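# Lay the towel flat, lengthwise forward, beside the basket

## Task

Leave the towel spread out flat as a single layer, entirely on the table top, not overlapping the basket when viewed from above, and turned so that, from the robot's point of view, its two long edges run straight forward toward the far edge of the table. The basket must stay upright with all of its base resting on the table. Finally, release everything and move the hands away.

## Robot and tools

Robot: two arms on a table, each ending in a four-finger hand (index, middle, ring, thumb). left_arm carries a left hand and sits on the +y side; right_arm carries a right hand on the -y side. Image sides do not follow these names. Nominal bases are about 0.3 m either side of the scene origin; calibrated base poses are listed under BASES.

Scene frame: origin at table-top height midway between the bases, +x out over the table (away from the robot), +z up. The table and the fixed cameras use this frame. Each arm reports its hand point pose and Hand target in its own base frame.

Hand point axes (right hand): +z runs along the straight fingers toward the tips, +y points out of the palm face, and +x runs across the palm away from the thumb. On the left hand +x points toward the thumb. A rigid mast near the wrist on the palm side can collide with things.

execute_actions(actions, cameras)
- actions is a list of actions. Each action is a table of 1 to 15 rows, and each row is one 1/30 s control step. If fewer than 15 rows are given, the last row is held for the remaining steps. One action lasts 0.5 s.
- Each row is one flat list of 48 numbers, each in [-1, 1], covering both arms even when only one moves. Order: left dx, dy, dz, rx, ry, rz; then left hand slots 1-16; then left current_limit and speed; then the same 24 for the right arm.
- dx to rz are an offset from the arm's Hand target as it stood when the action began, not a pose. They are expressed in that target's own axes. Every row in an action counts from that same starting target, not from the previous row. Sending the same offset again moves the arm further. Scale: 1.0 = 0.6 m for dx, dy, dz, and 1.0 = 180 degrees for the rotation vector rx, ry, rz. Sending all zeros re-requests the current target.
- Hand slots: only the first four take values, the grasp numbers a, b, c, d, each in [-1, 1]. The other 12 must be exactly 0 or the row is refused. All four at 0 gives an open, straight hand. a curls index and middle at their outer joints. b bends all three fingers at the knuckle. c swings the thumb across in front of the palm and brings the index toward it. d curls the ring finger. Zeros are goals, not 'no change': to hold a grip, send the same grasp numbers again.
- current_limit: -1 to +1 maps linearly to a 0 to 550 mA cap per finger motor, with a floor of 11 mA. speed: a motor's goal moves at (speed+1)/2 of 8.5 rad/s. Both start at +0.4 and -0.6 and stay at whatever was last sent.
- cameras: names chosen from cam_high, cam_low, cam_left_wrist, cam_right_wrist, or ["all"]. An empty actions list returns the state plus all images by default.

zoom_image(camera, region): region is [x0, y0, x1, y1] in pixels of that camera's latest full image, measured from the top-left, at most 504 by 504. It only works on cameras in the most recent image set. Full images are 896x504.

read_manual(section) returns only licence texts. finished_scene(scene=1) ends the scene permanently, so call it only once the towel is in place, the hands are open and both arms are clear.

Results: end_effector_position (m) and end_effector_quat_wxyz, in each arm's base frame. Hand target: the last commanded target after clipping, which is the base for the next offsets. The hand often stops short of its target, and waiting does not close that gap; send the missing distance as a further offset. The right elbow sags under load, so command slightly higher. Step readings list the hand point positions partway through an action. Finger results give one value per motor in fixed order (index mcp, abd, pip, dip; middle; ring; thumb cmc, axl, mcp, ipl): hand_goal, hand_measured, hand_current_ma, and hand_state, which is moving, goal, blocked or overload. Joint torques include the arm's own weight. A MOTOR HOT line warns of heating. An OVER-TEMPERATURE FAULT means that arm has dropped and is disabled for 30-60 s or longer.

Control notes: commanded orientation is clipped to within 40 degrees of the current measured orientation at each step, so turn in stages. Reported positions can be a few centimetres off. Time keeps running while you think, and the robot holds its last command.

Avoid: dropping or flinging the towel, releasing it while it is still moving, and knocking the basket over or off the table; anything left off the table fails the task. Do not strike the table or fixed parts hard, and keep the two hands from colliding or pinching each other. Do not push against unreachable poses for long. A finger motor drawing 495 mA or more for 5 s shuts down for 10 s, so pinch cloth with moderate current_limit. Move smoothly and finish quickly.

Each tool is called after ">>>" as name(argument=value, ...) on one line, values as JSON.

## Session

>>> execute_actions(actions=[])

Scene clock: 0.00 s.
left_arm: end_effector_position=(+0.2739, -0.0642, +0.2655) hand_goal=(+0.754, +0.000, +0.576, +0.696, +0.754, +0.000, +0.576, +0.696, +0.754, +0.000, +0.576, +0.696, +0.714, +0.678, +0.226, +0.168) hand_measured=(+0.754, +0.000, +0.576, +0.696, +0.754, +0.000, +0.576, +0.696, +0.754, +0.000, +0.576, +0.696, +0.714, +0.678, +0.226, +0.168) hand_current_ma=(+0, +0, +0, +0, +0, +0, +0, +0, +0, +0, +0, +0, +0, +0, +0, +0) hand_state=(goal, goal, goal, goal, goal, goal, goal, goal, goal, goal, goal, goal, goal, goal, goal, goal) hand_current_limit=0.40 hand_speed=-0.60 end_effector_quat_wxyz=(+0.256, +0.334, +0.906, +0.055) | right_arm: end_effector_position=(+0.4129, +0.2194, +0.3464) hand_goal=(+0.754, +0.000, +0.576, +0.696, +0.754, +0.000, +0.576, +0.696, +0.754, +0.000, +0.576, +0.696, +0.714, +0.678, +0.226, +0.168) hand_measured=(+0.754, +0.000, +0.576, +0.696, +0.754, +0.000, +0.576, +0.696, +0.754, +0.000, +0.576, +0.696, +0.714, +0.678, +0.226, +0.168) hand_current_ma=(+0, +0, +0, +0, +0, +0, +0, +0, +0, +0, +0, +0, +0, +0, +0, +0) hand_state=(goal, goal, goal, goal, goal, goal, goal, goal, goal, goal, goal, goal, goal, goal, goal, goal) hand_current_limit=0.40 hand_speed=-0.60 end_effector_quat_wxyz=(+0.011, +0.788, +0.588, +0.181)
Joint positions: left_arm=[-0.71 0.741 0.825 -1.197 -0.276 -1.509] | right_arm=[0.681 1.247 1.387 -1.347 0.035 0.964]
Joint velocities: within noise
Joint torques (N m): no reading
Heat: left arm: hottest wrist pitch 25 °C; right arm: hottest waist 25 °C.
Hand target: left_arm +0.2781, -0.0677, +0.2799; +0.271, +0.330, +0.903, +0.050 | right_arm +0.4167, +0.2224, +0.3601; +0.010, +0.786, +0.586, +0.196

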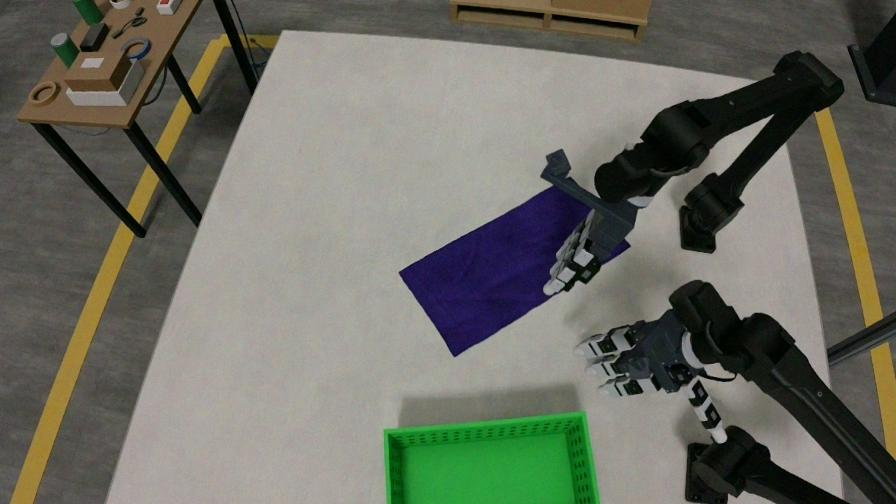

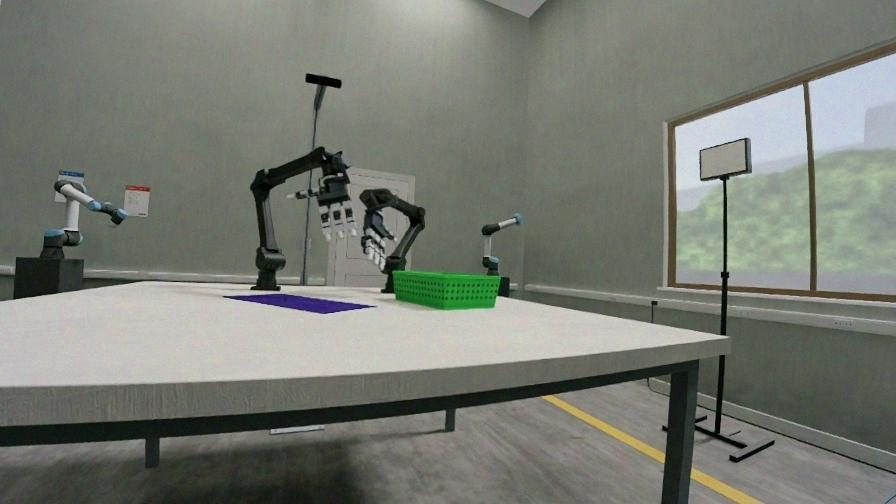

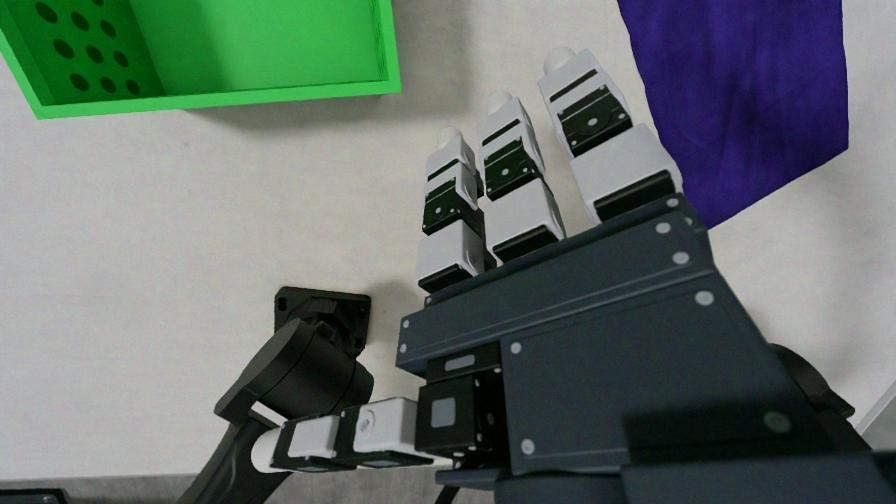

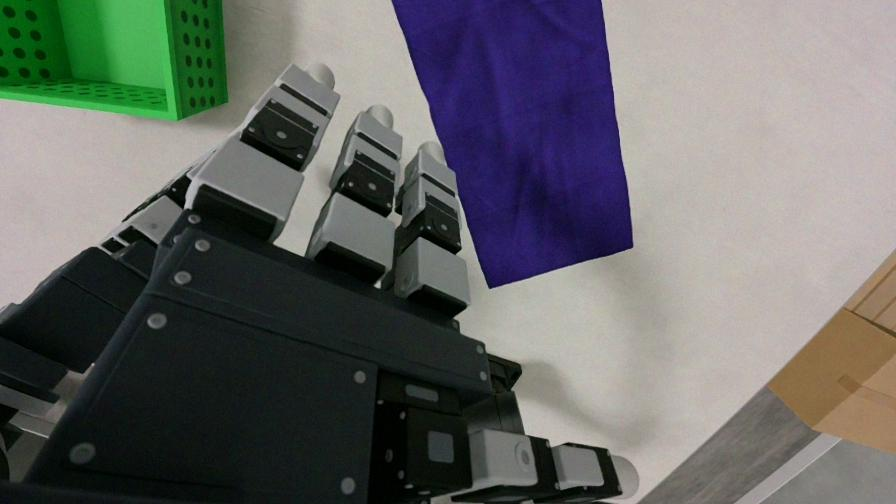

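>>> execute_actions(actions=[[[0,0,0,0,0,0,0,0,0,0,0,0,0,0,0,0,0,0,0,0,0,0,0.4,-0.6,0,0,0,0.0242,-0.006,-0.1089,0,0,0,0,0,0,0,0,0,0,0,0,0,0,0,0,0.4,-0.6]],[[0,0,0,0,0,0,0,0,0,0,0,0,0,0,0,0,0,0,0,0,0,0,0.4,-0.6,0,0,0,0.0242,-0.006,-0.1089,0,0,0,0,0,0,0,0,0,0,0,0,0,0,0,0,0.4,-0.6]],[[0,0,0,0,0,0,0,0,0,0,0,0,0,0,0,0,0,0,0,0,0,0,0.4,-0.6,0,0,0,0.0242,-0.006,-0.1089,0,0,0,0,0,0,0,0,0,0,0,0,0,0,0,0,0.4,-0.6]],[[0,0,0,0,0,0,0,0,0,0,0,0,0,0,0,0,0,0,0,0,0,0,0.4,-0.6,-0.04,0.0485,0.055,0,0,0,0,0,0,0,0,0,0,0,0,0,0,0,0,0,0,0,0.4,-0.6]],[[0,0,0,0,0,0,0,0,0,0,0,0,0,0,0,0,0,0,0,0,0,0,0.4,-0.6,-0.04,0.0485,0.055,0,0,0,0,0,0,0,0,0,0,0,0,0,0,0,0,0,0,0,0.4,-0.6]],[[0,0,0,0,0,0,0,0,0,0,0,0,0,0,0,0,0,0,0,0,0,0,0.4,-0.6,-0.04,0.0485,0.055,0,0,0,0,0,0,0,0,0,0,0,0,0,0,0,0,0,0,0,0.4,-0.6]]], cameras=["all"])

Scene clock: 68.80 s.
left_arm: end_effector_position=(+0.2739, -0.0642, +0.2655) hand_goal=(+0.750, +0.000, +0.580, +0.700, +0.750, +0.000, +0.580, +0.700, +0.750, +0.000, +0.580, +0.700, +0.710, +0.680, +0.230, +0.170) hand_measured=(+0.754, +0.000, +0.578, +0.698, +0.754, +0.000, +0.578, +0.698, +0.754, +0.000, +0.578, +0.698, +0.714, +0.678, +0.224, +0.168) hand_current_ma=(+11, +0, -8, -8, +11, +0, -6, -7, +11, +0, -7, -9, +15, -8, -26, -10) hand_state=(goal, goal, goal, goal, goal, goal, goal, goal, goal, goal, goal, goal, goal, goal, goal, goal) hand_current_limit=0.40 hand_speed=-0.60 end_effector_quat_wxyz=(+0.256, +0.334, +0.906, +0.055) | right_arm: end_effector_position=(+0.5232, +0.2366, +0.2507) hand_goal=(+0.750, +0.000, +0.580, +0.700, +0.750, +0.000, +0.580, +0.700, +0.750, +0.000, +0.580, +0.700, +0.710, +0.680, +0.230, +0.170) hand_measured=(+0.752, +0.000, +0.578, +0.698, +0.752, +0.000, +0.578, +0.698, +0.752, +0.000, +0.578, +0.698, +0.714, +0.678, +0.224, +0.168) hand_current_ma=(+1, +0, -2, -3, +2, +0, -2, -2, +1, +0, -2, -2, +4, -3, -11, -3) hand_state=(goal, goal, goal, goal, goal, goal, goal, goal, goal, goal, goal, goal, goal, goal, goal, goal) hand_current_limit=0.40 hand_speed=-0.60 end_effector_quat_wxyz=(+0.015, +0.400, +0.915, +0.057)
Joint positions: left_arm=[-0.71 0.741 0.825 -1.197 -0.276 -1.509] | right_arm=[0.395 1.546 1.484 -1.406 -0.057 -0.348]
Joint torques (N m): left_arm=[-0.56 -1.03 12.03 1.51 -0.38 0.02] | right_arm=[-0.03 -12.22 13.26 0.99 -0.07 -0.04]
Heat: left arm: hottest elbow 34 °C; right arm: hottest elbow 34 °C.
Hand target: left_arm +0.2781, -0.0677, +0.2799; +0.271, +0.330, +0.903, +0.050 | right_arm +0.5414, +0.2395, +0.2780; +0.035, +0.399, +0.913, +0.080
Off the commanded pose: left_arm 0.015 m, 2 deg | right_arm 0.033 m, 4 deg.
Step readings (end_effector_position of left_arm | right_arm):
0: (+0.2739, -0.0642, +0.2655) | (+0.4129, +0.2194, +0.3464)
1: (+0.2739, -0.0642, +0.2655) | (+0.4130, +0.2196, +0.3465)
2: (+0.2739, -0.0642, +0.2655) | (+0.4132, +0.2215, +0.3465)
4: (+0.2739, -0.0642, +0.2655) | (+0.4131, +0.2247, +0.3462)
8: (+0.2739, -0.0642, +0.2655) | (+0.4128, +0.2268, +0.3478)
15: (+0.2739, -0.0642, +0.2655) | (+0.4152, +0.2244, +0.3512)
16: (+0.2739, -0.0642, +0.2655) | (+0.4154, +0.2248, +0.3512)
17: (+0.2739, -0.0642, +0.2655) | (+0.4153, +0.2256, +0.3509)
19: (+0.2739, -0.0642, +0.2655) | (+0.4138, +0.2262, +0.3492)
23: (+0.2739, -0.0642, +0.2655) | (+0.4139, +0.2223, +0.3470)
30: (+0.2739, -0.0642, +0.2655) | (+0.4142, +0.2216, +0.3454)
31: (+0.2739, -0.0642, +0.2655) | (+0.4138, +0.2223, +0.3453)
32: (+0.2739, -0.0642, +0.2655) | (+0.4131, +0.2226, +0.3448)
34: (+0.2739, -0.0642, +0.2655) | (+0.4099, +0.2226, +0.3428)
38: (+0.2739, -0.0642, +0.2655) | (+0.4075, +0.2164, +0.3396)
45: (+0.2739, -0.0642, +0.2655) | (+0.4057, +0.2162, +0.3388)
46: (+0.2739, -0.0642, +0.2655) | (+0.4057, +0.2173, +0.3387)
47: (+0.2739, -0.0642, +0.2655) | (+0.4069, +0.2179, +0.3383)
49: (+0.2739, -0.0642, +0.2655) | (+0.4136, +0.2204, +0.3359)
53: (+0.2739, -0.0642, +0.2655) | (+0.4339, +0.2220, +0.3198)
60: (+0.2739, -0.0642, +0.2655) | (+0.4436, +0.2237, +0.3011)
61: (+0.2739, -0.0642, +0.2655) | (+0.4438, +0.2239, +0.3015)
62: (+0.2739, -0.0642, +0.2655) | (+0.4452, +0.2244, +0.3022)
64: (+0.2739, -0.0642, +0.2655) | (+0.4528, +0.2266, +0.3036)
68: (+0.2739, -0.0642, +0.2655) | (+0.4728, +0.2294, +0.2961)
75: (+0.2739, -0.0642, +0.2655) | (+0.4823, +0.2300, +0.2762)
76: (+0.2739, -0.0642, +0.2655) | (+0.4824, +0.2302, +0.2763)
77: (+0.2739, -0.0642, +0.2655) | (+0.4836, +0.2305, +0.2769)
79: (+0.2739, -0.0642, +0.2655) | (+0.4917, +0.2325, +0.2784)
83: (+0.2739, -0.0642, +0.2655) | (+0.5133, +0.2363, +0.2714)
90: (+0.2739, -0.0642, +0.2655) | (+0.5224, +0.2361, +0.2488)
camera_calibration:
cam_right_wrist: T_world_to_cam=[[0.980835, -0.160252, 0.110823, -0.477825], [-0.19357, -0.736635, 0.647997, 0.0678852], [-0.0222061, -0.65703, -0.753537, 0.478135], [0, 0, 0, 1]] pos_world=[0.492426, 0.287583, 0.369258]

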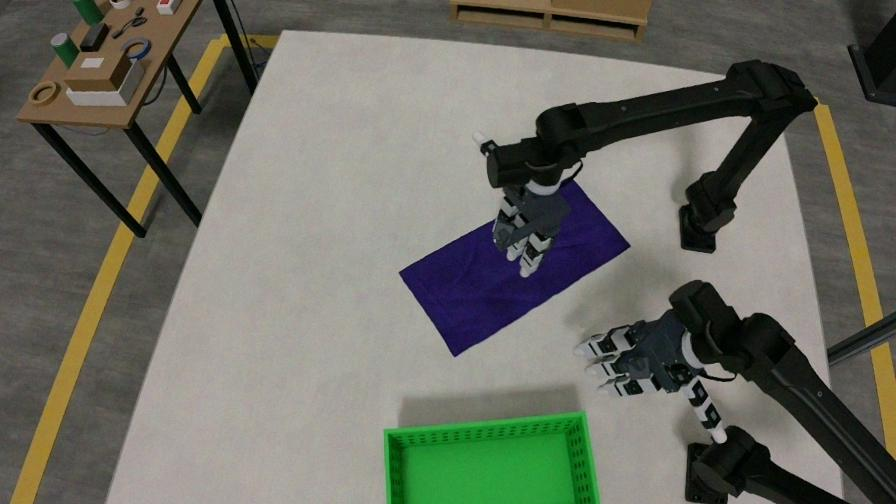

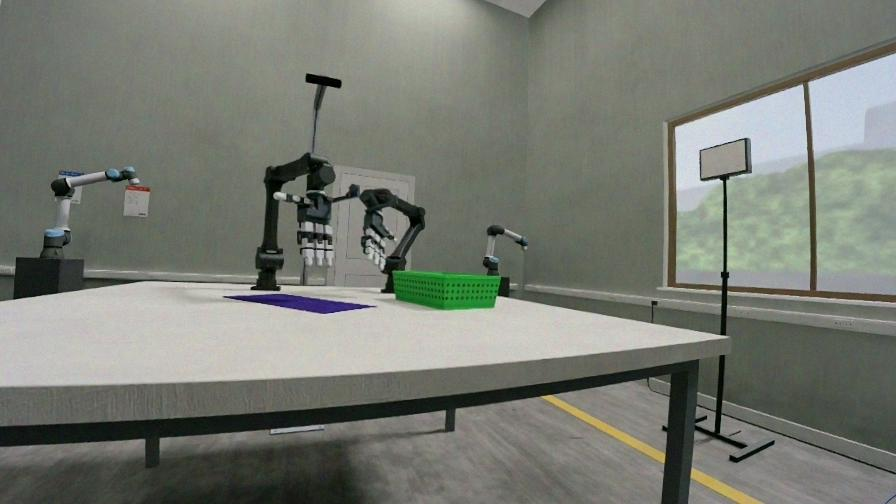

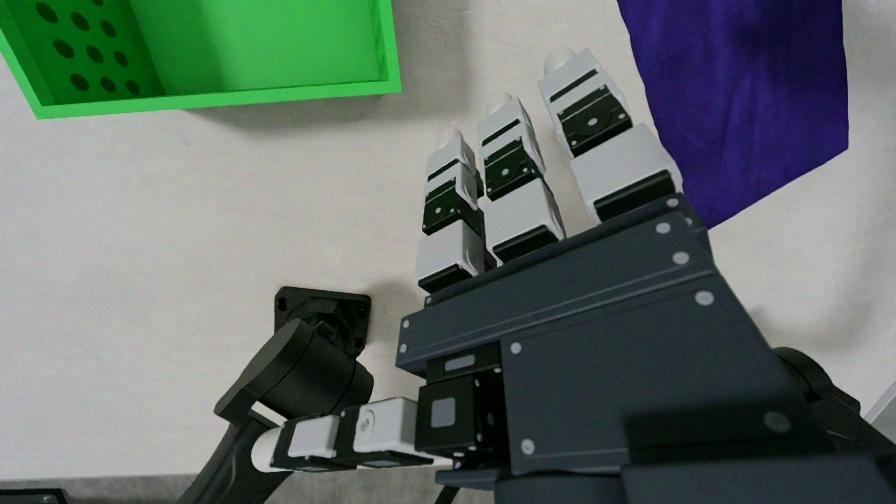

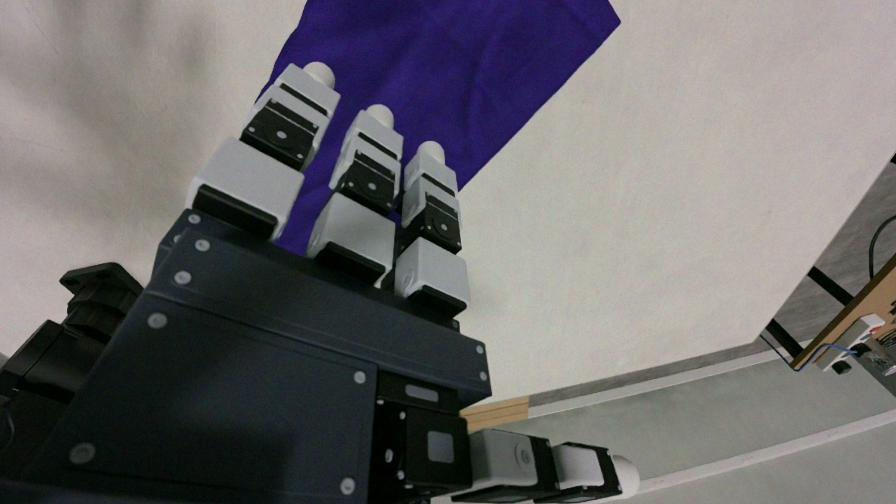

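>>> zoom_image(camera="cam_high", region=[380, 130, 660, 370])

>>> zoom_image(camera="cam_high", region=[340, 340, 740, 504])

Scaled by 1.800 from the camera's 896x504 image, which has a finer 1280x720 frame.

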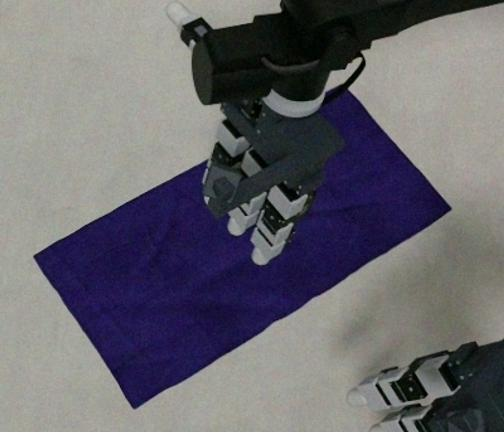

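Scaled by 1.260 from the camera's 896x504 image, which has a finer 1280x720 frame.

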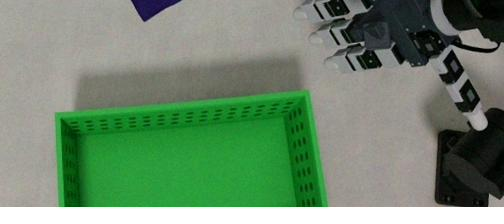

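>>> execute_actions(actions=[[[0,0,0,0,0,0,0,0,0,0,0,0,0,0,0,0,0,0,0,0,0,0,0.4,-0.6,-0.0245,0.0283,0.0558,0,0,0,0,0,0,0,0,0,0,0,0,0,0,0,0,0,0,0,0.4,-0.6]],[[0,0,0,0,0,0,0,0,0,0,0,0,0,0,0,0,0,0,0,0,0,0,0.4,-0.6,-0.0245,0.0283,0.0558,0,0,0,0,0,0,0,0,0,0,0,0,0,0,0,0,0,0,0,0.4,-0.6]]], cameras=["cam_high", "cam_right_wrist", "cam_low"])

Scene clock: 86.80 s.
left_arm: end_effector_position=(+0.2739, -0.0642, +0.2655) hand_goal=(+0.750, +0.000, +0.580, +0.700, +0.750, +0.000, +0.580, +0.700, +0.750, +0.000, +0.580, +0.700, +0.710, +0.680, +0.230, +0.170) hand_measured=(+0.754, +0.000, +0.578, +0.698, +0.754, +0.000, +0.578, +0.698, +0.754, +0.000, +0.578, +0.698, +0.714, +0.678, +0.224, +0.168) hand_current_ma=(+11, +0, -8, -8, +11, +0, -6, -7, +11, +0, -7, -9, +15, -8, -26, -10) hand_state=(goal, goal, goal, goal, goal, goal, goal, goal, goal, goal, goal, goal, goal, goal, goal, goal) hand_current_limit=0.40 hand_speed=-0.60 end_effector_quat_wxyz=(+0.256, +0.334, +0.906, +0.055) | right_arm: end_effector_position=(+0.5728, +0.2466, +0.1931) hand_goal=(+0.750, +0.000, +0.580, +0.700, +0.750, +0.000, +0.580, +0.700, +0.750, +0.000, +0.580, +0.700, +0.710, +0.680, +0.230, +0.170) hand_measured=(+0.752, +0.000, +0.578, +0.698, +0.752, +0.000, +0.578, +0.698, +0.752, +0.000, +0.578, +0.698, +0.714, +0.678, +0.224, +0.168) hand_current_ma=(+1, +0, -2, -3, +2, +0, -2, -2, +1, +0, -2, -2, +4, -3, -11, -3) hand_state=(goal, goal, goal, goal, goal, goal, goal, goal, goal, goal, goal, goal, goal, goal, goal, goal) hand_current_limit=0.40 hand_speed=-0.60 end_effector_quat_wxyz=(+0.014, +0.399, +0.915, +0.058)
Joint positions: left_arm=[-0.71 0.741 0.825 -1.197 -0.276 -1.509] | right_arm=[0.375 1.693 1.513 -1.288 -0.061 -0.37]
Joint torques (N m): left_arm=[-0.97 -1.2 11.95 1.48 -0.36 0.07] | right_arm=[-0.15 -14.1 12.88 1.1 -0.06 -0.06]
Heat: left arm: hottest elbow 35 °C; right arm: hottest elbow 35 °C.
Hand target: left_arm +0.2781, -0.0677, +0.2799; +0.271, +0.330, +0.903, +0.050 | right_arm +0.5944, +0.2484, +0.2176; +0.035, +0.399, +0.913, +0.079
Off the commanded pose: left_arm 0.015 m, 2 deg | right_arm 0.033 m, 3 deg.
Step readings (end_effector_position of left_arm | right_arm):
0: (+0.2739, -0.0642, +0.2655) | (+0.5232, +0.2366, +0.2507)
1: (+0.2739, -0.0642, +0.2655) | (+0.5233, +0.2366, +0.2507)
2: (+0.2739, -0.0642, +0.2655) | (+0.5242, +0.2371, +0.2507)
4: (+0.2739, -0.0642, +0.2655) | (+0.5297, +0.2383, +0.2506)
8: (+0.2739, -0.0642, +0.2655) | (+0.5418, +0.2417, +0.2413)
15: (+0.2739, -0.0642, +0.2655) | (+0.5470, +0.2427, +0.2227)
16: (+0.2739, -0.0642, +0.2655) | (+0.5471, +0.2427, +0.2227)
17: (+0.2739, -0.0642, +0.2655) | (+0.5482, +0.2427, +0.2230)
19: (+0.2739, -0.0642, +0.2655) | (+0.5545, +0.2437, +0.2233)
23: (+0.2739, -0.0642, +0.2655) | (+0.5679, +0.2467, +0.2137)
30: (+0.2739, -0.0642, +0.2655) | (+0.5724, +0.2467, +0.1928)
camera_calibration:
cam_right_wrist: T_world_to_cam=[[0.981146, -0.15835, 0.110807, -0.519175], [-0.192169, -0.738198, 0.646633, 0.122017], [-0.0205968, -0.655735, -0.75471, 0.441531], [0, 0, 0, 1]] pos_world=[0.541929, 0.297389, 0.311856]
Images, in order (width x height): cam_high 896x504, cam_low 896x504, cam_right_wrist 896x504.

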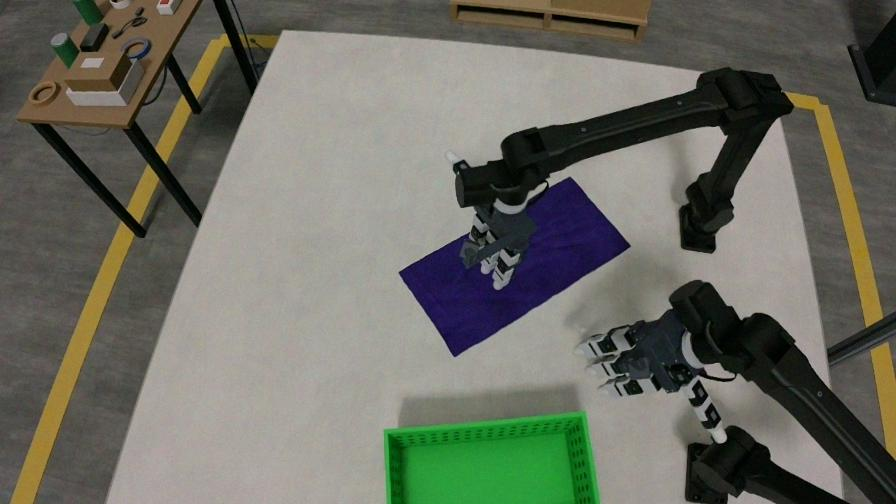

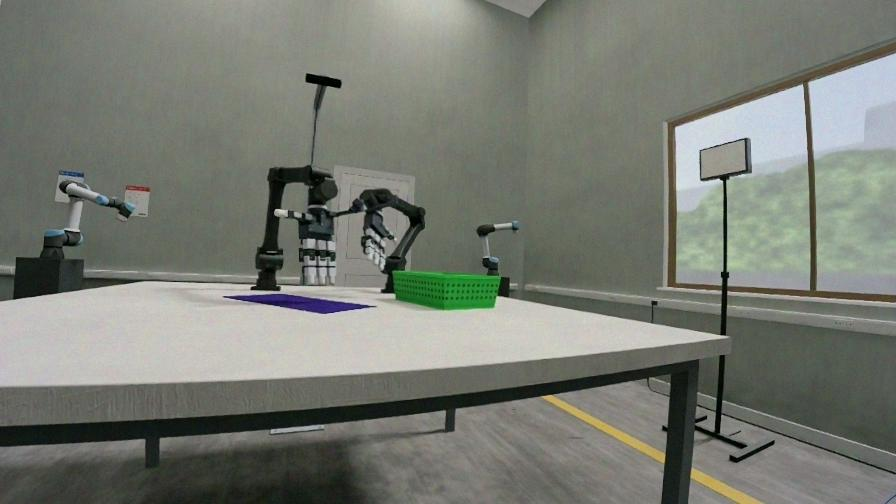

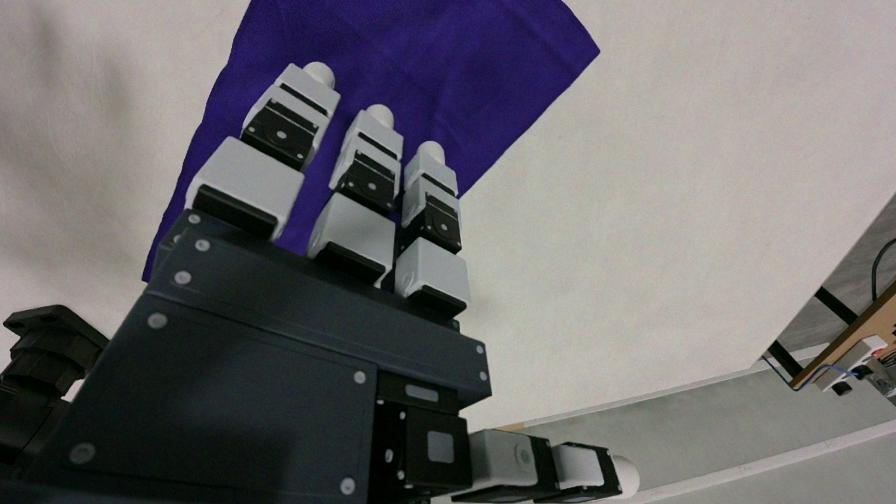

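>>> execute_actions(actions=[[[0,0,0,0,0,0,0,0,0,0,0,0,0,0,0,0,0,0,0,0,0,0,0.4,-0.6,0,-0.0087,0.0492,0,0,0,0,0,0,0,0,0,0,0,0,0,0,0,0,0,0,0,0.4,-0.6]]])

>>> execute_actions(actions=[[[0,0,0,0,0,0,0,0,0,0,0,0,0,0,0,0,0,0,0,0,0,0,0.4,-0.6,0,-0.0043,0.0246,0,0,0,0,0,0,0,0,0,0,0,0,0,0,0,0,0,0,0,0.4,-0.6]]], cameras=["cam_high", "cam_low", "cam_right_wrist"])

Scene clock: 94.53 s.
left_arm: end_effector_position=(+0.2739, -0.0642, +0.2655) hand_goal=(+0.750, +0.000, +0.580, +0.700, +0.750, +0.000, +0.580, +0.700, +0.750, +0.000, +0.580, +0.700, +0.710, +0.680, +0.230, +0.170) hand_measured=(+0.754, +0.000, +0.578, +0.698, +0.754, +0.000, +0.578, +0.698, +0.754, +0.000, +0.578, +0.698, +0.714, +0.678, +0.224, +0.168) hand_current_ma=(+11, +0, -8, -8, +11, +0, -6, -7, +11, +0, -7, -9, +15, -8, -26, -10) hand_state=(goal, goal, goal, goal, goal, goal, goal, goal, goal, goal, goal, goal, goal, goal, goal, goal) hand_current_limit=0.40 hand_speed=-0.60 end_effector_quat_wxyz=(+0.256, +0.334, +0.906, +0.055) | right_arm: end_effector_position=(+0.5889, +0.2530, +0.1998) hand_goal=(+0.750, +0.000, +0.580, +0.700, +0.750, +0.000, +0.580, +0.700, +0.750, +0.000, +0.580, +0.700, +0.710, +0.680, +0.230, +0.170) hand_measured=(+0.752, +0.000, +0.578, +0.698, +0.752, +0.000, +0.578, +0.698, +0.752, +0.000, +0.578, +0.698, +0.714, +0.678, +0.224, +0.168) hand_current_ma=(+1, +0, -2, -3, +2, +0, -2, -2, +1, +0, -2, -2, +4, -3, -11, -3) hand_state=(goal, goal, goal, goal, goal, goal, goal, goal, goal, goal, goal, goal, goal, goal, goal, goal) hand_current_limit=0.40 hand_speed=-0.60 end_effector_quat_wxyz=(+0.039, +0.397, +0.913, +0.082)
Joint positions: left_arm=[-0.71 0.741 0.825 -1.197 -0.276 -1.509] | right_arm=[0.375 1.696 1.513 -1.215 -0.062 -0.37]
Joint torques (N m): left_arm=[-1.26 -0.79 11.93 1.57 -0.35 0.06] | right_arm=[-0.44 -13.1 8.43 1.21 -0.07 -0.04]
Heat: left arm: hottest elbow 35 °C; right arm: hottest elbow 34 °C.
Hand target: left_arm +0.2781, -0.0677, +0.2799; +0.271, +0.330, +0.903, +0.050 | right_arm +0.5944, +0.2484, +0.1877; +0.035, +0.399, +0.913, +0.080
Off the commanded pose: left_arm 0.015 m, 2 deg | right_arm 0.014 m, 1 deg.
Step readings (end_effector_position of left_arm | right_arm):
0: (+0.2739, -0.0642, +0.2655) | (+0.5728, +0.2466, +0.1931)
1: (+0.2739, -0.0642, +0.2655) | (+0.5730, +0.2467, +0.1932)
2: (+0.2739, -0.0642, +0.2655) | (+0.5741, +0.2471, +0.1938)
4: (+0.2739, -0.0642, +0.2655) | (+0.5790, +0.2491, +0.1964)
8: (+0.2739, -0.0642, +0.2655) | (+0.5862, +0.2519, +0.2005)
15: (+0.2739, -0.0642, +0.2655) | (+0.5886, +0.2529, +0.2002)

Scene clock: 95.23 s.
left_arm: end_effector_position=(+0.2739, -0.0642, +0.2655) hand_goal=(+0.750, +0.000, +0.580, +0.700, +0.750, +0.000, +0.580, +0.700, +0.750, +0.000, +0.580, +0.700, +0.710, +0.680, +0.230, +0.170) hand_measured=(+0.754, +0.000, +0.578, +0.698, +0.754, +0.000, +0.578, +0.698, +0.754, +0.000, +0.578, +0.698, +0.714, +0.678, +0.224, +0.168) hand_current_ma=(+11, +0, -8, -8, +11, +0, -6, -7, +11, +0, -7, -9, +15, -8, -26, -10) hand_state=(goal, goal, goal, goal, goal, goal, goal, goal, goal, goal, goal, goal, goal, goal, goal, goal) hand_current_limit=0.40 hand_speed=-0.60 end_effector_quat_wxyz=(+0.256, +0.334, +0.906, +0.055) | right_arm: end_effector_position=(+0.5890, +0.2531, +0.1817) hand_goal=(+0.750, +0.000, +0.580, +0.700, +0.750, +0.000, +0.580, +0.700, +0.750, +0.000, +0.580, +0.700, +0.710, +0.680, +0.230, +0.170) hand_measured=(+0.752, +0.000, +0.578, +0.698, +0.752, +0.000, +0.578, +0.698, +0.752, +0.000, +0.578, +0.698, +0.714, +0.678, +0.224, +0.168) hand_current_ma=(+1, +0, -2, -3, +2, +0, -2, -2, +1, +0, -2, -2, +4, -3, -11, -3) hand_state=(goal, goal, goal, goal, goal, goal, goal, goal, goal, goal, goal, goal, goal, goal, goal, goal) hand_current_limit=0.40 hand_speed=-0.60 end_effector_quat_wxyz=(+0.037, +0.397, +0.913, +0.081)
Joint positions: left_arm=[-0.71 0.741 0.825 -1.197 -0.276 -1.509] | right_arm=[0.375 1.709 1.483 -1.178 -0.062 -0.37]
Joint torques (N m): left_arm=[-0.79 -1.26 11.86 1.42 -0.35 0.07] | right_arm=[-0.15 -13.33 8.51 1.21 -0.07 -0.06]
Heat: left arm: hottest elbow 35 °C; right arm: hottest elbow 34 °C.
Hand target: left_arm +0.2781, -0.0677, +0.2799; +0.271, +0.330, +0.903, +0.050 | right_arm +0.5945, +0.2484, +0.1729; +0.035, +0.399, +0.913, +0.080
Off the commanded pose: left_arm 0.015 m, 2 deg | right_arm 0.011 m, 0 deg.
Step readings (end_effector_position of left_arm | right_arm):
0: (+0.2739, -0.0642, +0.2655) | (+0.5889, +0.2530, +0.1998)
1: (+0.2739, -0.0642, +0.2655) | (+0.5889, +0.2531, +0.1999)
2: (+0.2739, -0.0642, +0.2655) | (+0.5891, +0.2531, +0.1994)
4: (+0.2739, -0.0642, +0.2655) | (+0.5899, +0.2534, +0.1974)
8: (+0.2739, -0.0642, +0.2655) | (+0.5886, +0.2529, +0.1887)
15: (+0.2739, -0.0642, +0.2655) | (+0.5888, +0.2530, +0.1815)
camera_calibration:
cam_right_wrist: T_world_to_cam=[[0.972946, -0.161199, 0.165502, -0.537158], [-0.229635, -0.753429, 0.616127, 0.168801], [0.0253748, -0.637463, -0.770063, 0.408458], [0, 0, 0, 1]] pos_world=[0.551024, 0.300967, 0.299437]
Images, in order (width x height): cam_high 896x504, cam_low 896x504, cam_right_wrist 896x504.

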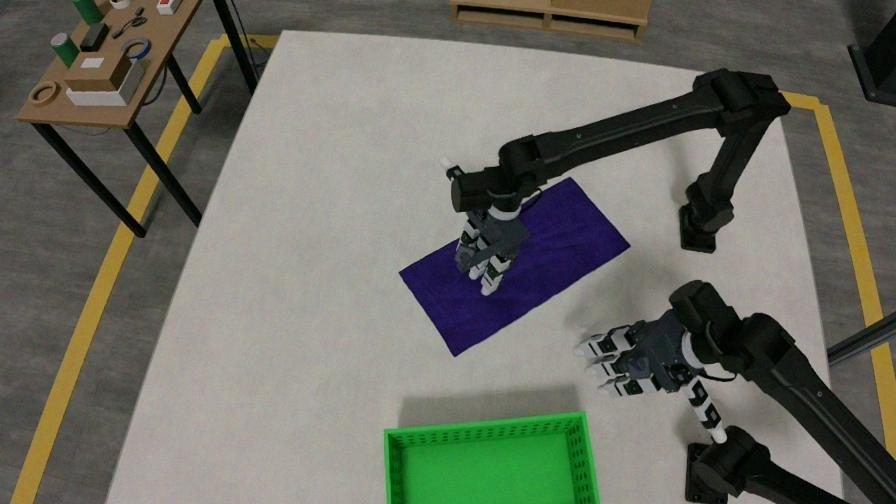

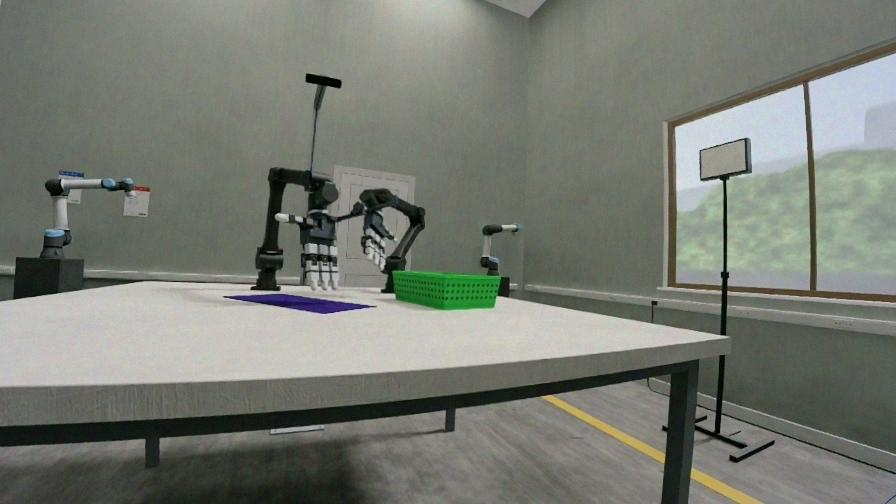

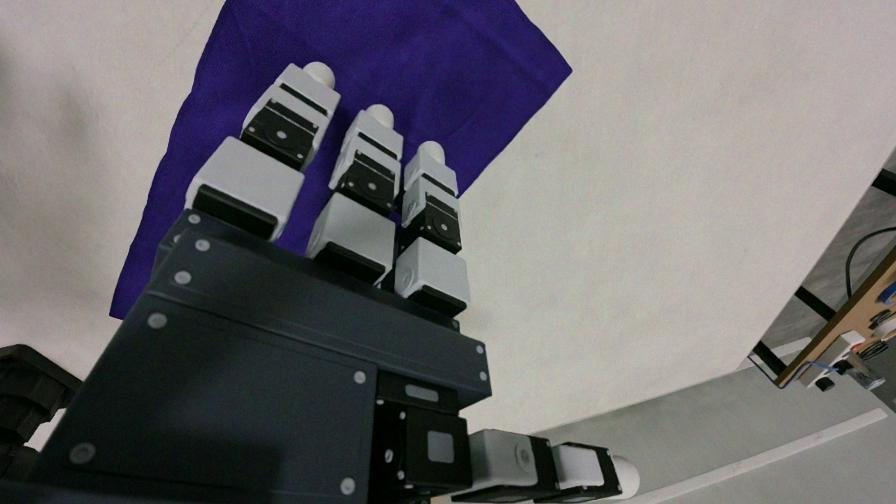

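>>> execute_actions(actions=[[[0,0,0,0,0,0,0,0,0,0,0,0,0,0,0,0,0,0,0,0,0,0,0.4,-0.6,0,-0.0035,0.0197,0,0,0,0,0,0,0,0,0,0,0,0,0,0,0,0,0,0,0,0.4,-0.6]],[[0,0,0,0,0,0,0,0,0,0,0,0,0,0,0,0,0,0,0,0,0,0,0.4,-0.6,0,-0.0029,0.0164,0,0,0,0,0,0,0,0,0,0,0,0,0,0,0,0,0,0,0,0.4,-0.6]]], cameras=["cam_high", "cam_low"])

Scene clock: 100.57 s.
left_arm: end_effector_position=(+0.2739, -0.0642, +0.2655) hand_goal=(+0.750, +0.000, +0.580, +0.700, +0.750, +0.000, +0.580, +0.700, +0.750, +0.000, +0.580, +0.700, +0.710, +0.680, +0.230, +0.170) hand_measured=(+0.754, +0.000, +0.578, +0.698, +0.754, +0.000, +0.578, +0.698, +0.754, +0.000, +0.578, +0.698, +0.714, +0.678, +0.224, +0.168) hand_current_ma=(+11, +0, -8, -8, +11, +0, -6, -7, +11, +0, -7, -9, +15, -8, -26, -10) hand_state=(goal, goal, goal, goal, goal, goal, goal, goal, goal, goal, goal, goal, goal, goal, goal, goal) hand_current_limit=0.40 hand_speed=-0.60 end_effector_quat_wxyz=(+0.256, +0.334, +0.906, +0.055) | right_arm: end_effector_position=(+0.5897, +0.2533, +0.1616) hand_goal=(+0.750, +0.000, +0.580, +0.700, +0.750, +0.000, +0.580, +0.700, +0.750, +0.000, +0.580, +0.700, +0.710, +0.680, +0.230, +0.170) hand_measured=(+0.752, +0.000, +0.578, +0.698, +0.752, +0.000, +0.578, +0.698, +0.752, +0.000, +0.578, +0.698, +0.714, +0.678, +0.224, +0.168) hand_current_ma=(+1, +0, -2, -3, +2, +0, -2, -2, +1, +0, -2, -2, +4, -3, -11, -3) hand_state=(goal, goal, goal, goal, goal, goal, goal, goal, goal, goal, goal, goal, goal, goal, goal, goal) hand_current_limit=0.40 hand_speed=-0.60 end_effector_quat_wxyz=(+0.038, +0.397, +0.913, +0.082)
Joint positions: left_arm=[-0.71 0.741 0.825 -1.197 -0.276 -1.509] | right_arm=[0.375 1.722 1.445 -1.123 -0.062 -0.37]
Joint torques (N m): left_arm=[-0.91 -1.26 11.93 1.5 -0.35 0.04] | right_arm=[-0.09 -13.51 8.38 1.26 -0.06 -0.08]
Heat: left arm: hottest elbow 36 °C; right arm: hottest elbow 34 °C.
Hand target: left_arm +0.2781, -0.0677, +0.2799; +0.271, +0.330, +0.903, +0.050 | right_arm +0.5945, +0.2484, +0.1509; +0.035, +0.399, +0.913, +0.080
Off the commanded pose: left_arm 0.015 m, 2 deg | right_arm 0.013 m, 1 deg.
Step readings (end_effector_position of left_arm | right_arm):
0: (+0.2739, -0.0642, +0.2655) | (+0.5890, +0.2531, +0.1817)
1: (+0.2739, -0.0642, +0.2655) | (+0.5891, +0.2531, +0.1817)
2: (+0.2739, -0.0642, +0.2655) | (+0.5893, +0.2532, +0.1814)
4: (+0.2739, -0.0642, +0.2655) | (+0.5902, +0.2536, +0.1805)
8: (+0.2739, -0.0642, +0.2655) | (+0.5892, +0.2532, +0.1755)
15: (+0.2739, -0.0642, +0.2655) | (+0.5892, +0.2532, +0.1716)
16: (+0.2739, -0.0642, +0.2655) | (+0.5893, +0.2532, +0.1716)
17: (+0.2739, -0.0642, +0.2655) | (+0.5895, +0.2533, +0.1715)
19: (+0.2739, -0.0642, +0.2655) | (+0.5903, +0.2536, +0.1708)
23: (+0.2739, -0.0642, +0.2655) | (+0.5896, +0.2533, +0.1660)
30: (+0.2739, -0.0642, +0.2655) | (+0.5895, +0.2533, +0.1615)
Images, in order (width x height): cam_high 896x504, cam_low 896x504.

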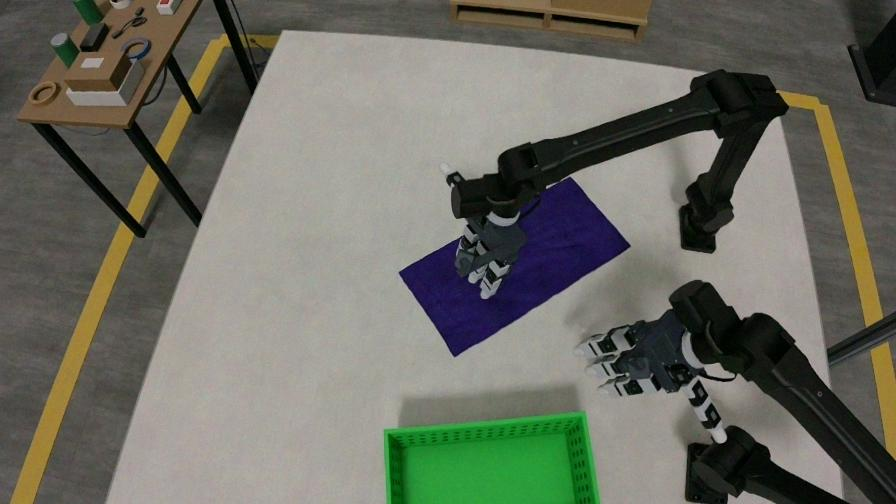

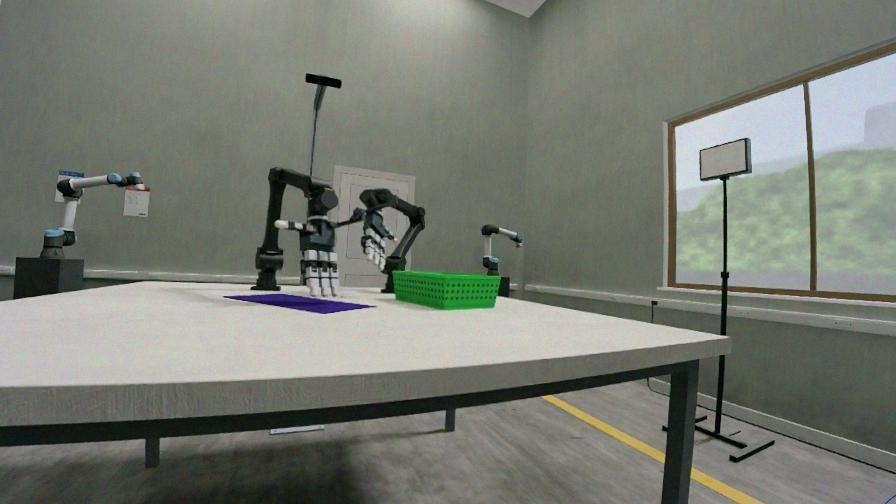

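>>> execute_actions(actions=[[[0,0,0,0,0,0,0,0,0,0,0,0,0,0,0,0,0,0,0,0,0,0,0.4,-0.6,0,-0.0029,0.0164,0,0,0,0,0,0,0,0,0,0,0,0,0,0,0,0,0,0,0,0.4,-0.6]]])

>>> execute_actions(actions=[[[0,0,0,0,0,0,0,0,0,0,0,0,0,0,0,0,0,0,0,0,0,0,0.4,-0.6,0,-0.0029,0.0164,0,0,0,0,0,0,0,0,0,0,0,0,0,0,0,0,0,0,0,0.4,-0.6]]], cameras=["cam_high", "cam_low"])

Scene clock: 104.53 s.
left_arm: end_effector_position=(+0.2739, -0.0642, +0.2655) hand_goal=(+0.750, +0.000, +0.580, +0.700, +0.750, +0.000, +0.580, +0.700, +0.750, +0.000, +0.580, +0.700, +0.710, +0.680, +0.230, +0.170) hand_measured=(+0.754, +0.000, +0.578, +0.698, +0.754, +0.000, +0.578, +0.698, +0.754, +0.000, +0.578, +0.698, +0.714, +0.678, +0.224, +0.168) hand_current_ma=(+11, +0, -8, -8, +11, +0, -6, -7, +11, +0, -7, -9, +15, -8, -26, -10) hand_state=(goal, goal, goal, goal, goal, goal, goal, goal, goal, goal, goal, goal, goal, goal, goal, goal) hand_current_limit=0.40 hand_speed=-0.60 end_effector_quat_wxyz=(+0.256, +0.334, +0.906, +0.055) | right_arm: end_effector_position=(+0.5898, +0.2534, +0.1515) hand_goal=(+0.750, +0.000, +0.580, +0.700, +0.750, +0.000, +0.580, +0.700, +0.750, +0.000, +0.580, +0.700, +0.710, +0.680, +0.230, +0.170) hand_measured=(+0.752, +0.000, +0.578, +0.698, +0.752, +0.000, +0.578, +0.698, +0.752, +0.000, +0.578, +0.698, +0.714, +0.678, +0.224, +0.168) hand_current_ma=(+1, +0, -2, -3, +2, +0, -2, -2, +1, +0, -2, -2, +4, -3, -11, -3) hand_state=(goal, goal, goal, goal, goal, goal, goal, goal, goal, goal, goal, goal, goal, goal, goal, goal) hand_current_limit=0.40 hand_speed=-0.60 end_effector_quat_wxyz=(+0.038, +0.397, +0.913, +0.082)
Joint positions: left_arm=[-0.71 0.741 0.825 -1.197 -0.276 -1.509] | right_arm=[0.375 1.73 1.428 -1.099 -0.062 -0.37]
Joint torques (N m): left_arm=[-0.97 -0.73 11.92 1.46 -0.36 0.03] | right_arm=[-0.21 -13.51 8.24 1.29 -0.1 -0.05]
Heat: left arm: hottest elbow 36 °C; right arm: hottest elbow 34 °C.
Hand target: left_arm +0.2781, -0.0677, +0.2799; +0.271, +0.330, +0.903, +0.050 | right_arm +0.5944, +0.2484, +0.1407; +0.035, +0.399, +0.913, +0.080
Off the commanded pose: left_arm 0.015 m, 2 deg | right_arm 0.013 m, 0 deg.
Step readings (end_effector_position of left_arm | right_arm):
0: (+0.2739, -0.0642, +0.2655) | (+0.5897, +0.2533, +0.1616)
1: (+0.2739, -0.0642, +0.2655) | (+0.5897, +0.2533, +0.1616)
2: (+0.2739, -0.0642, +0.2655) | (+0.5898, +0.2534, +0.1613)
4: (+0.2739, -0.0642, +0.2655) | (+0.5904, +0.2536, +0.1605)
8: (+0.2739, -0.0642, +0.2655) | (+0.5898, +0.2534, +0.1562)
15: (+0.2739, -0.0642, +0.2655) | (+0.5896, +0.2533, +0.1514)

Scene clock: 105.23 s.
left_arm: end_effector_position=(+0.2739, -0.0642, +0.2655) hand_goal=(+0.750, +0.000, +0.580, +0.700, +0.750, +0.000, +0.580, +0.700, +0.750, +0.000, +0.580, +0.700, +0.710, +0.680, +0.230, +0.170) hand_measured=(+0.754, +0.000, +0.578, +0.698, +0.754, +0.000, +0.578, +0.698, +0.754, +0.000, +0.578, +0.698, +0.714, +0.678, +0.224, +0.168) hand_current_ma=(+11, +0, -8, -8, +11, +0, -6, -7, +11, +0, -7, -9, +15, -8, -26, -10) hand_state=(goal, goal, goal, goal, goal, goal, goal, goal, goal, goal, goal, goal, goal, goal, goal, goal) hand_current_limit=0.40 hand_speed=-0.60 end_effector_quat_wxyz=(+0.256, +0.334, +0.906, +0.055) | right_arm: end_effector_position=(+0.5899, +0.2534, +0.1415) hand_goal=(+0.750, +0.000, +0.580, +0.700, +0.750, +0.000, +0.580, +0.700, +0.750, +0.000, +0.580, +0.700, +0.710, +0.680, +0.230, +0.170) hand_measured=(+0.752, +0.000, +0.578, +0.698, +0.752, +0.000, +0.578, +0.698, +0.752, +0.000, +0.578, +0.698, +0.714, +0.678, +0.224, +0.168) hand_current_ma=(+1, +0, -2, -3, +2, +0, -2, -2, +1, +0, -2, -2, +4, -3, -11, -3) hand_state=(goal, goal, goal, goal, goal, goal, goal, goal, goal, goal, goal, goal, goal, goal, goal, goal) hand_current_limit=0.40 hand_speed=-0.60 end_effector_quat_wxyz=(+0.038, +0.397, +0.913, +0.082)
Joint positions: left_arm=[-0.71 0.741 0.825 -1.197 -0.276 -1.509] | right_arm=[0.375 1.739 1.412 -1.074 -0.062 -0.37]
Joint torques (N m): left_arm=[-0.91 -1.26 11.99 1.5 -0.38 0.07] | right_arm=[-0.44 -13.8 8.2 1.21 -0.05 -0.06]
Heat: left arm: hottest elbow 36 °C; right arm: hottest elbow 34 °C.
Hand target: left_arm +0.2781, -0.0677, +0.2799; +0.271, +0.330, +0.903, +0.050 | right_arm +0.5944, +0.2483, +0.1308; +0.035, +0.399, +0.913, +0.080
Off the commanded pose: left_arm 0.015 m, 2 deg | right_arm 0.013 m, 1 deg.
Step readings (end_effector_position of left_arm | right_arm):
0: (+0.2739, -0.0642, +0.2655) | (+0.5898, +0.2534, +0.1515)
1: (+0.2739, -0.0642, +0.2655) | (+0.5898, +0.2534, +0.1515)
2: (+0.2739, -0.0642, +0.2655) | (+0.5900, +0.2535, +0.1514)
4: (+0.2739, -0.0642, +0.2655) | (+0.5906, +0.2537, +0.1506)
8: (+0.2739, -0.0642, +0.2655) | (+0.5901, +0.2535, +0.1462)
15: (+0.2739, -0.0642, +0.2655) | (+0.5897, +0.2534, +0.1414)
Images, in order (width x height): cam_high 896x504, cam_low 896x504.

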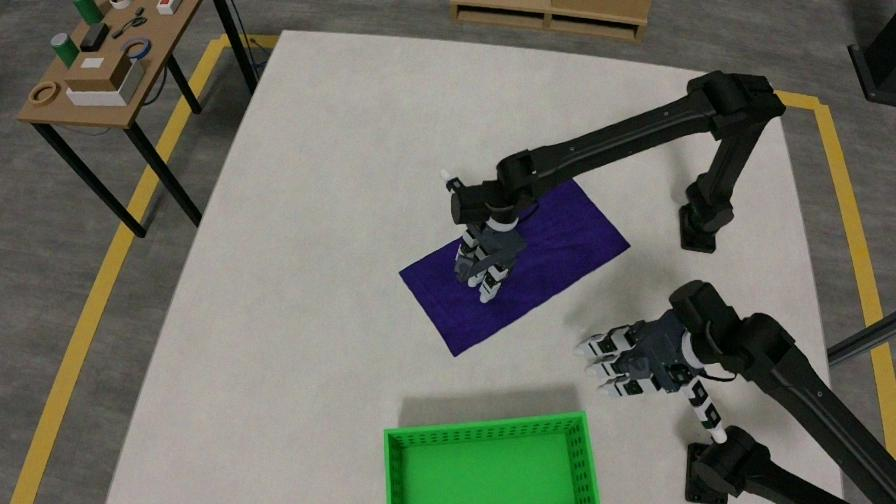

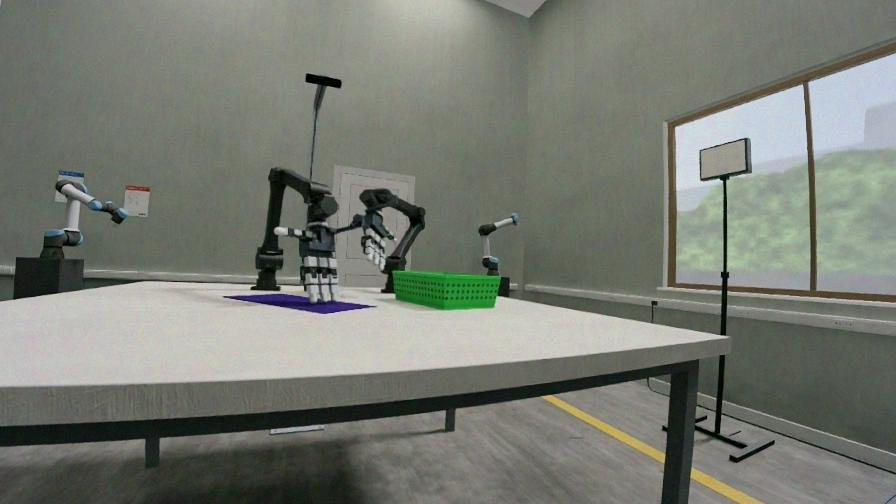

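>>> zoom_image(camera="cam_low", region=[220, 220, 420, 330])

>>> execute_actions(actions=[[[0,0,0,0,0,0,0,0,0,0,0,0,0,0,0,0,0,0,0,0,0,0,0.4,-0.6,0,-0.0023,0.0131,0,0,0,0,0,0,0,0,0,0,0,0,0,0,0,0,0,0,0,0.4,-0.6]]])

Scaled by 2.520 from the camera's 896x504 image, which has a finer 1280x720 frame.

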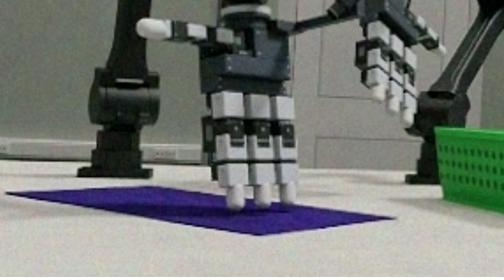

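Scene clock: 108.83 s.
left_arm: end_effector_position=(+0.2739, -0.0642, +0.2655) hand_goal=(+0.750, +0.000, +0.580, +0.700, +0.750, +0.000, +0.580, +0.700, +0.750, +0.000, +0.580, +0.700, +0.710, +0.680, +0.230, +0.170) hand_measured=(+0.754, +0.000, +0.578, +0.698, +0.754, +0.000, +0.578, +0.698, +0.754, +0.000, +0.578, +0.698, +0.714, +0.678, +0.224, +0.168) hand_current_ma=(+11, +0, -8, -8, +11, +0, -6, -7, +11, +0, -7, -9, +15, -8, -26, -10) hand_state=(goal, goal, goal, goal, goal, goal, goal, goal, goal, goal, goal, goal, goal, goal, goal, goal) hand_current_limit=0.40 hand_speed=-0.60 end_effector_quat_wxyz=(+0.256, +0.334, +0.906, +0.055) | right_arm: end_effector_position=(+0.5903, +0.2537, +0.1355) hand_goal=(+0.750, +0.000, +0.580, +0.700, +0.750, +0.000, +0.580, +0.700, +0.750, +0.000, +0.580, +0.700, +0.710, +0.680, +0.230, +0.170) hand_measured=(+0.752, +0.000, +0.578, +0.698, +0.752, +0.000, +0.578, +0.698, +0.750, +0.000, +0.578, +0.698, +0.714, +0.678, +0.224, +0.168) hand_current_ma=(+1, +0, -2, -3, +2, +0, -2, -2, +1, +0, -1, -1, +4, -3, -11, -3) hand_state=(goal, goal, goal, goal, goal, goal, goal, goal, goal, goal, goal, goal, goal, goal, goal, goal) hand_current_limit=0.40 hand_speed=-0.60 end_effector_quat_wxyz=(+0.039, +0.397, +0.913, +0.083)
Joint positions: left_arm=[-0.71 0.741 0.825 -1.197 -0.276 -1.509] | right_arm=[0.375 1.744 1.401 -1.055 -0.062 -0.37]
Joint torques (N m): left_arm=[-0.91 -1.26 12.03 1.44 -0.39 0.05] | right_arm=[-0.32 -13.57 7.97 1.22 -0.04 -0.05]
Heat: left arm: hottest elbow 36 °C; right arm: hottest elbow 33 °C.
Hand target: left_arm +0.2781, -0.0677, +0.2799; +0.271, +0.330, +0.903, +0.050 | right_arm +0.5945, +0.2484, +0.1230; +0.035, +0.399, +0.913, +0.080
Off the commanded pose: left_arm 0.015 m, 2 deg | right_arm 0.014 m, 1 deg.
Step readings (end_effector_position of left_arm | right_arm):
0: (+0.2739, -0.0642, +0.2655) | (+0.5899, +0.2534, +0.1415)
1: (+0.2739, -0.0642, +0.2655) | (+0.5900, +0.2535, +0.1416)
2: (+0.2739, -0.0642, +0.2655) | (+0.5902, +0.2535, +0.1416)
4: (+0.2739, -0.0642, +0.2655) | (+0.5908, +0.2538, +0.1411)
8: (+0.2739, -0.0642, +0.2655) | (+0.5904, +0.2536, +0.1380)
15: (+0.2739, -0.0642, +0.2655) | (+0.5903, +0.2537, +0.1355)


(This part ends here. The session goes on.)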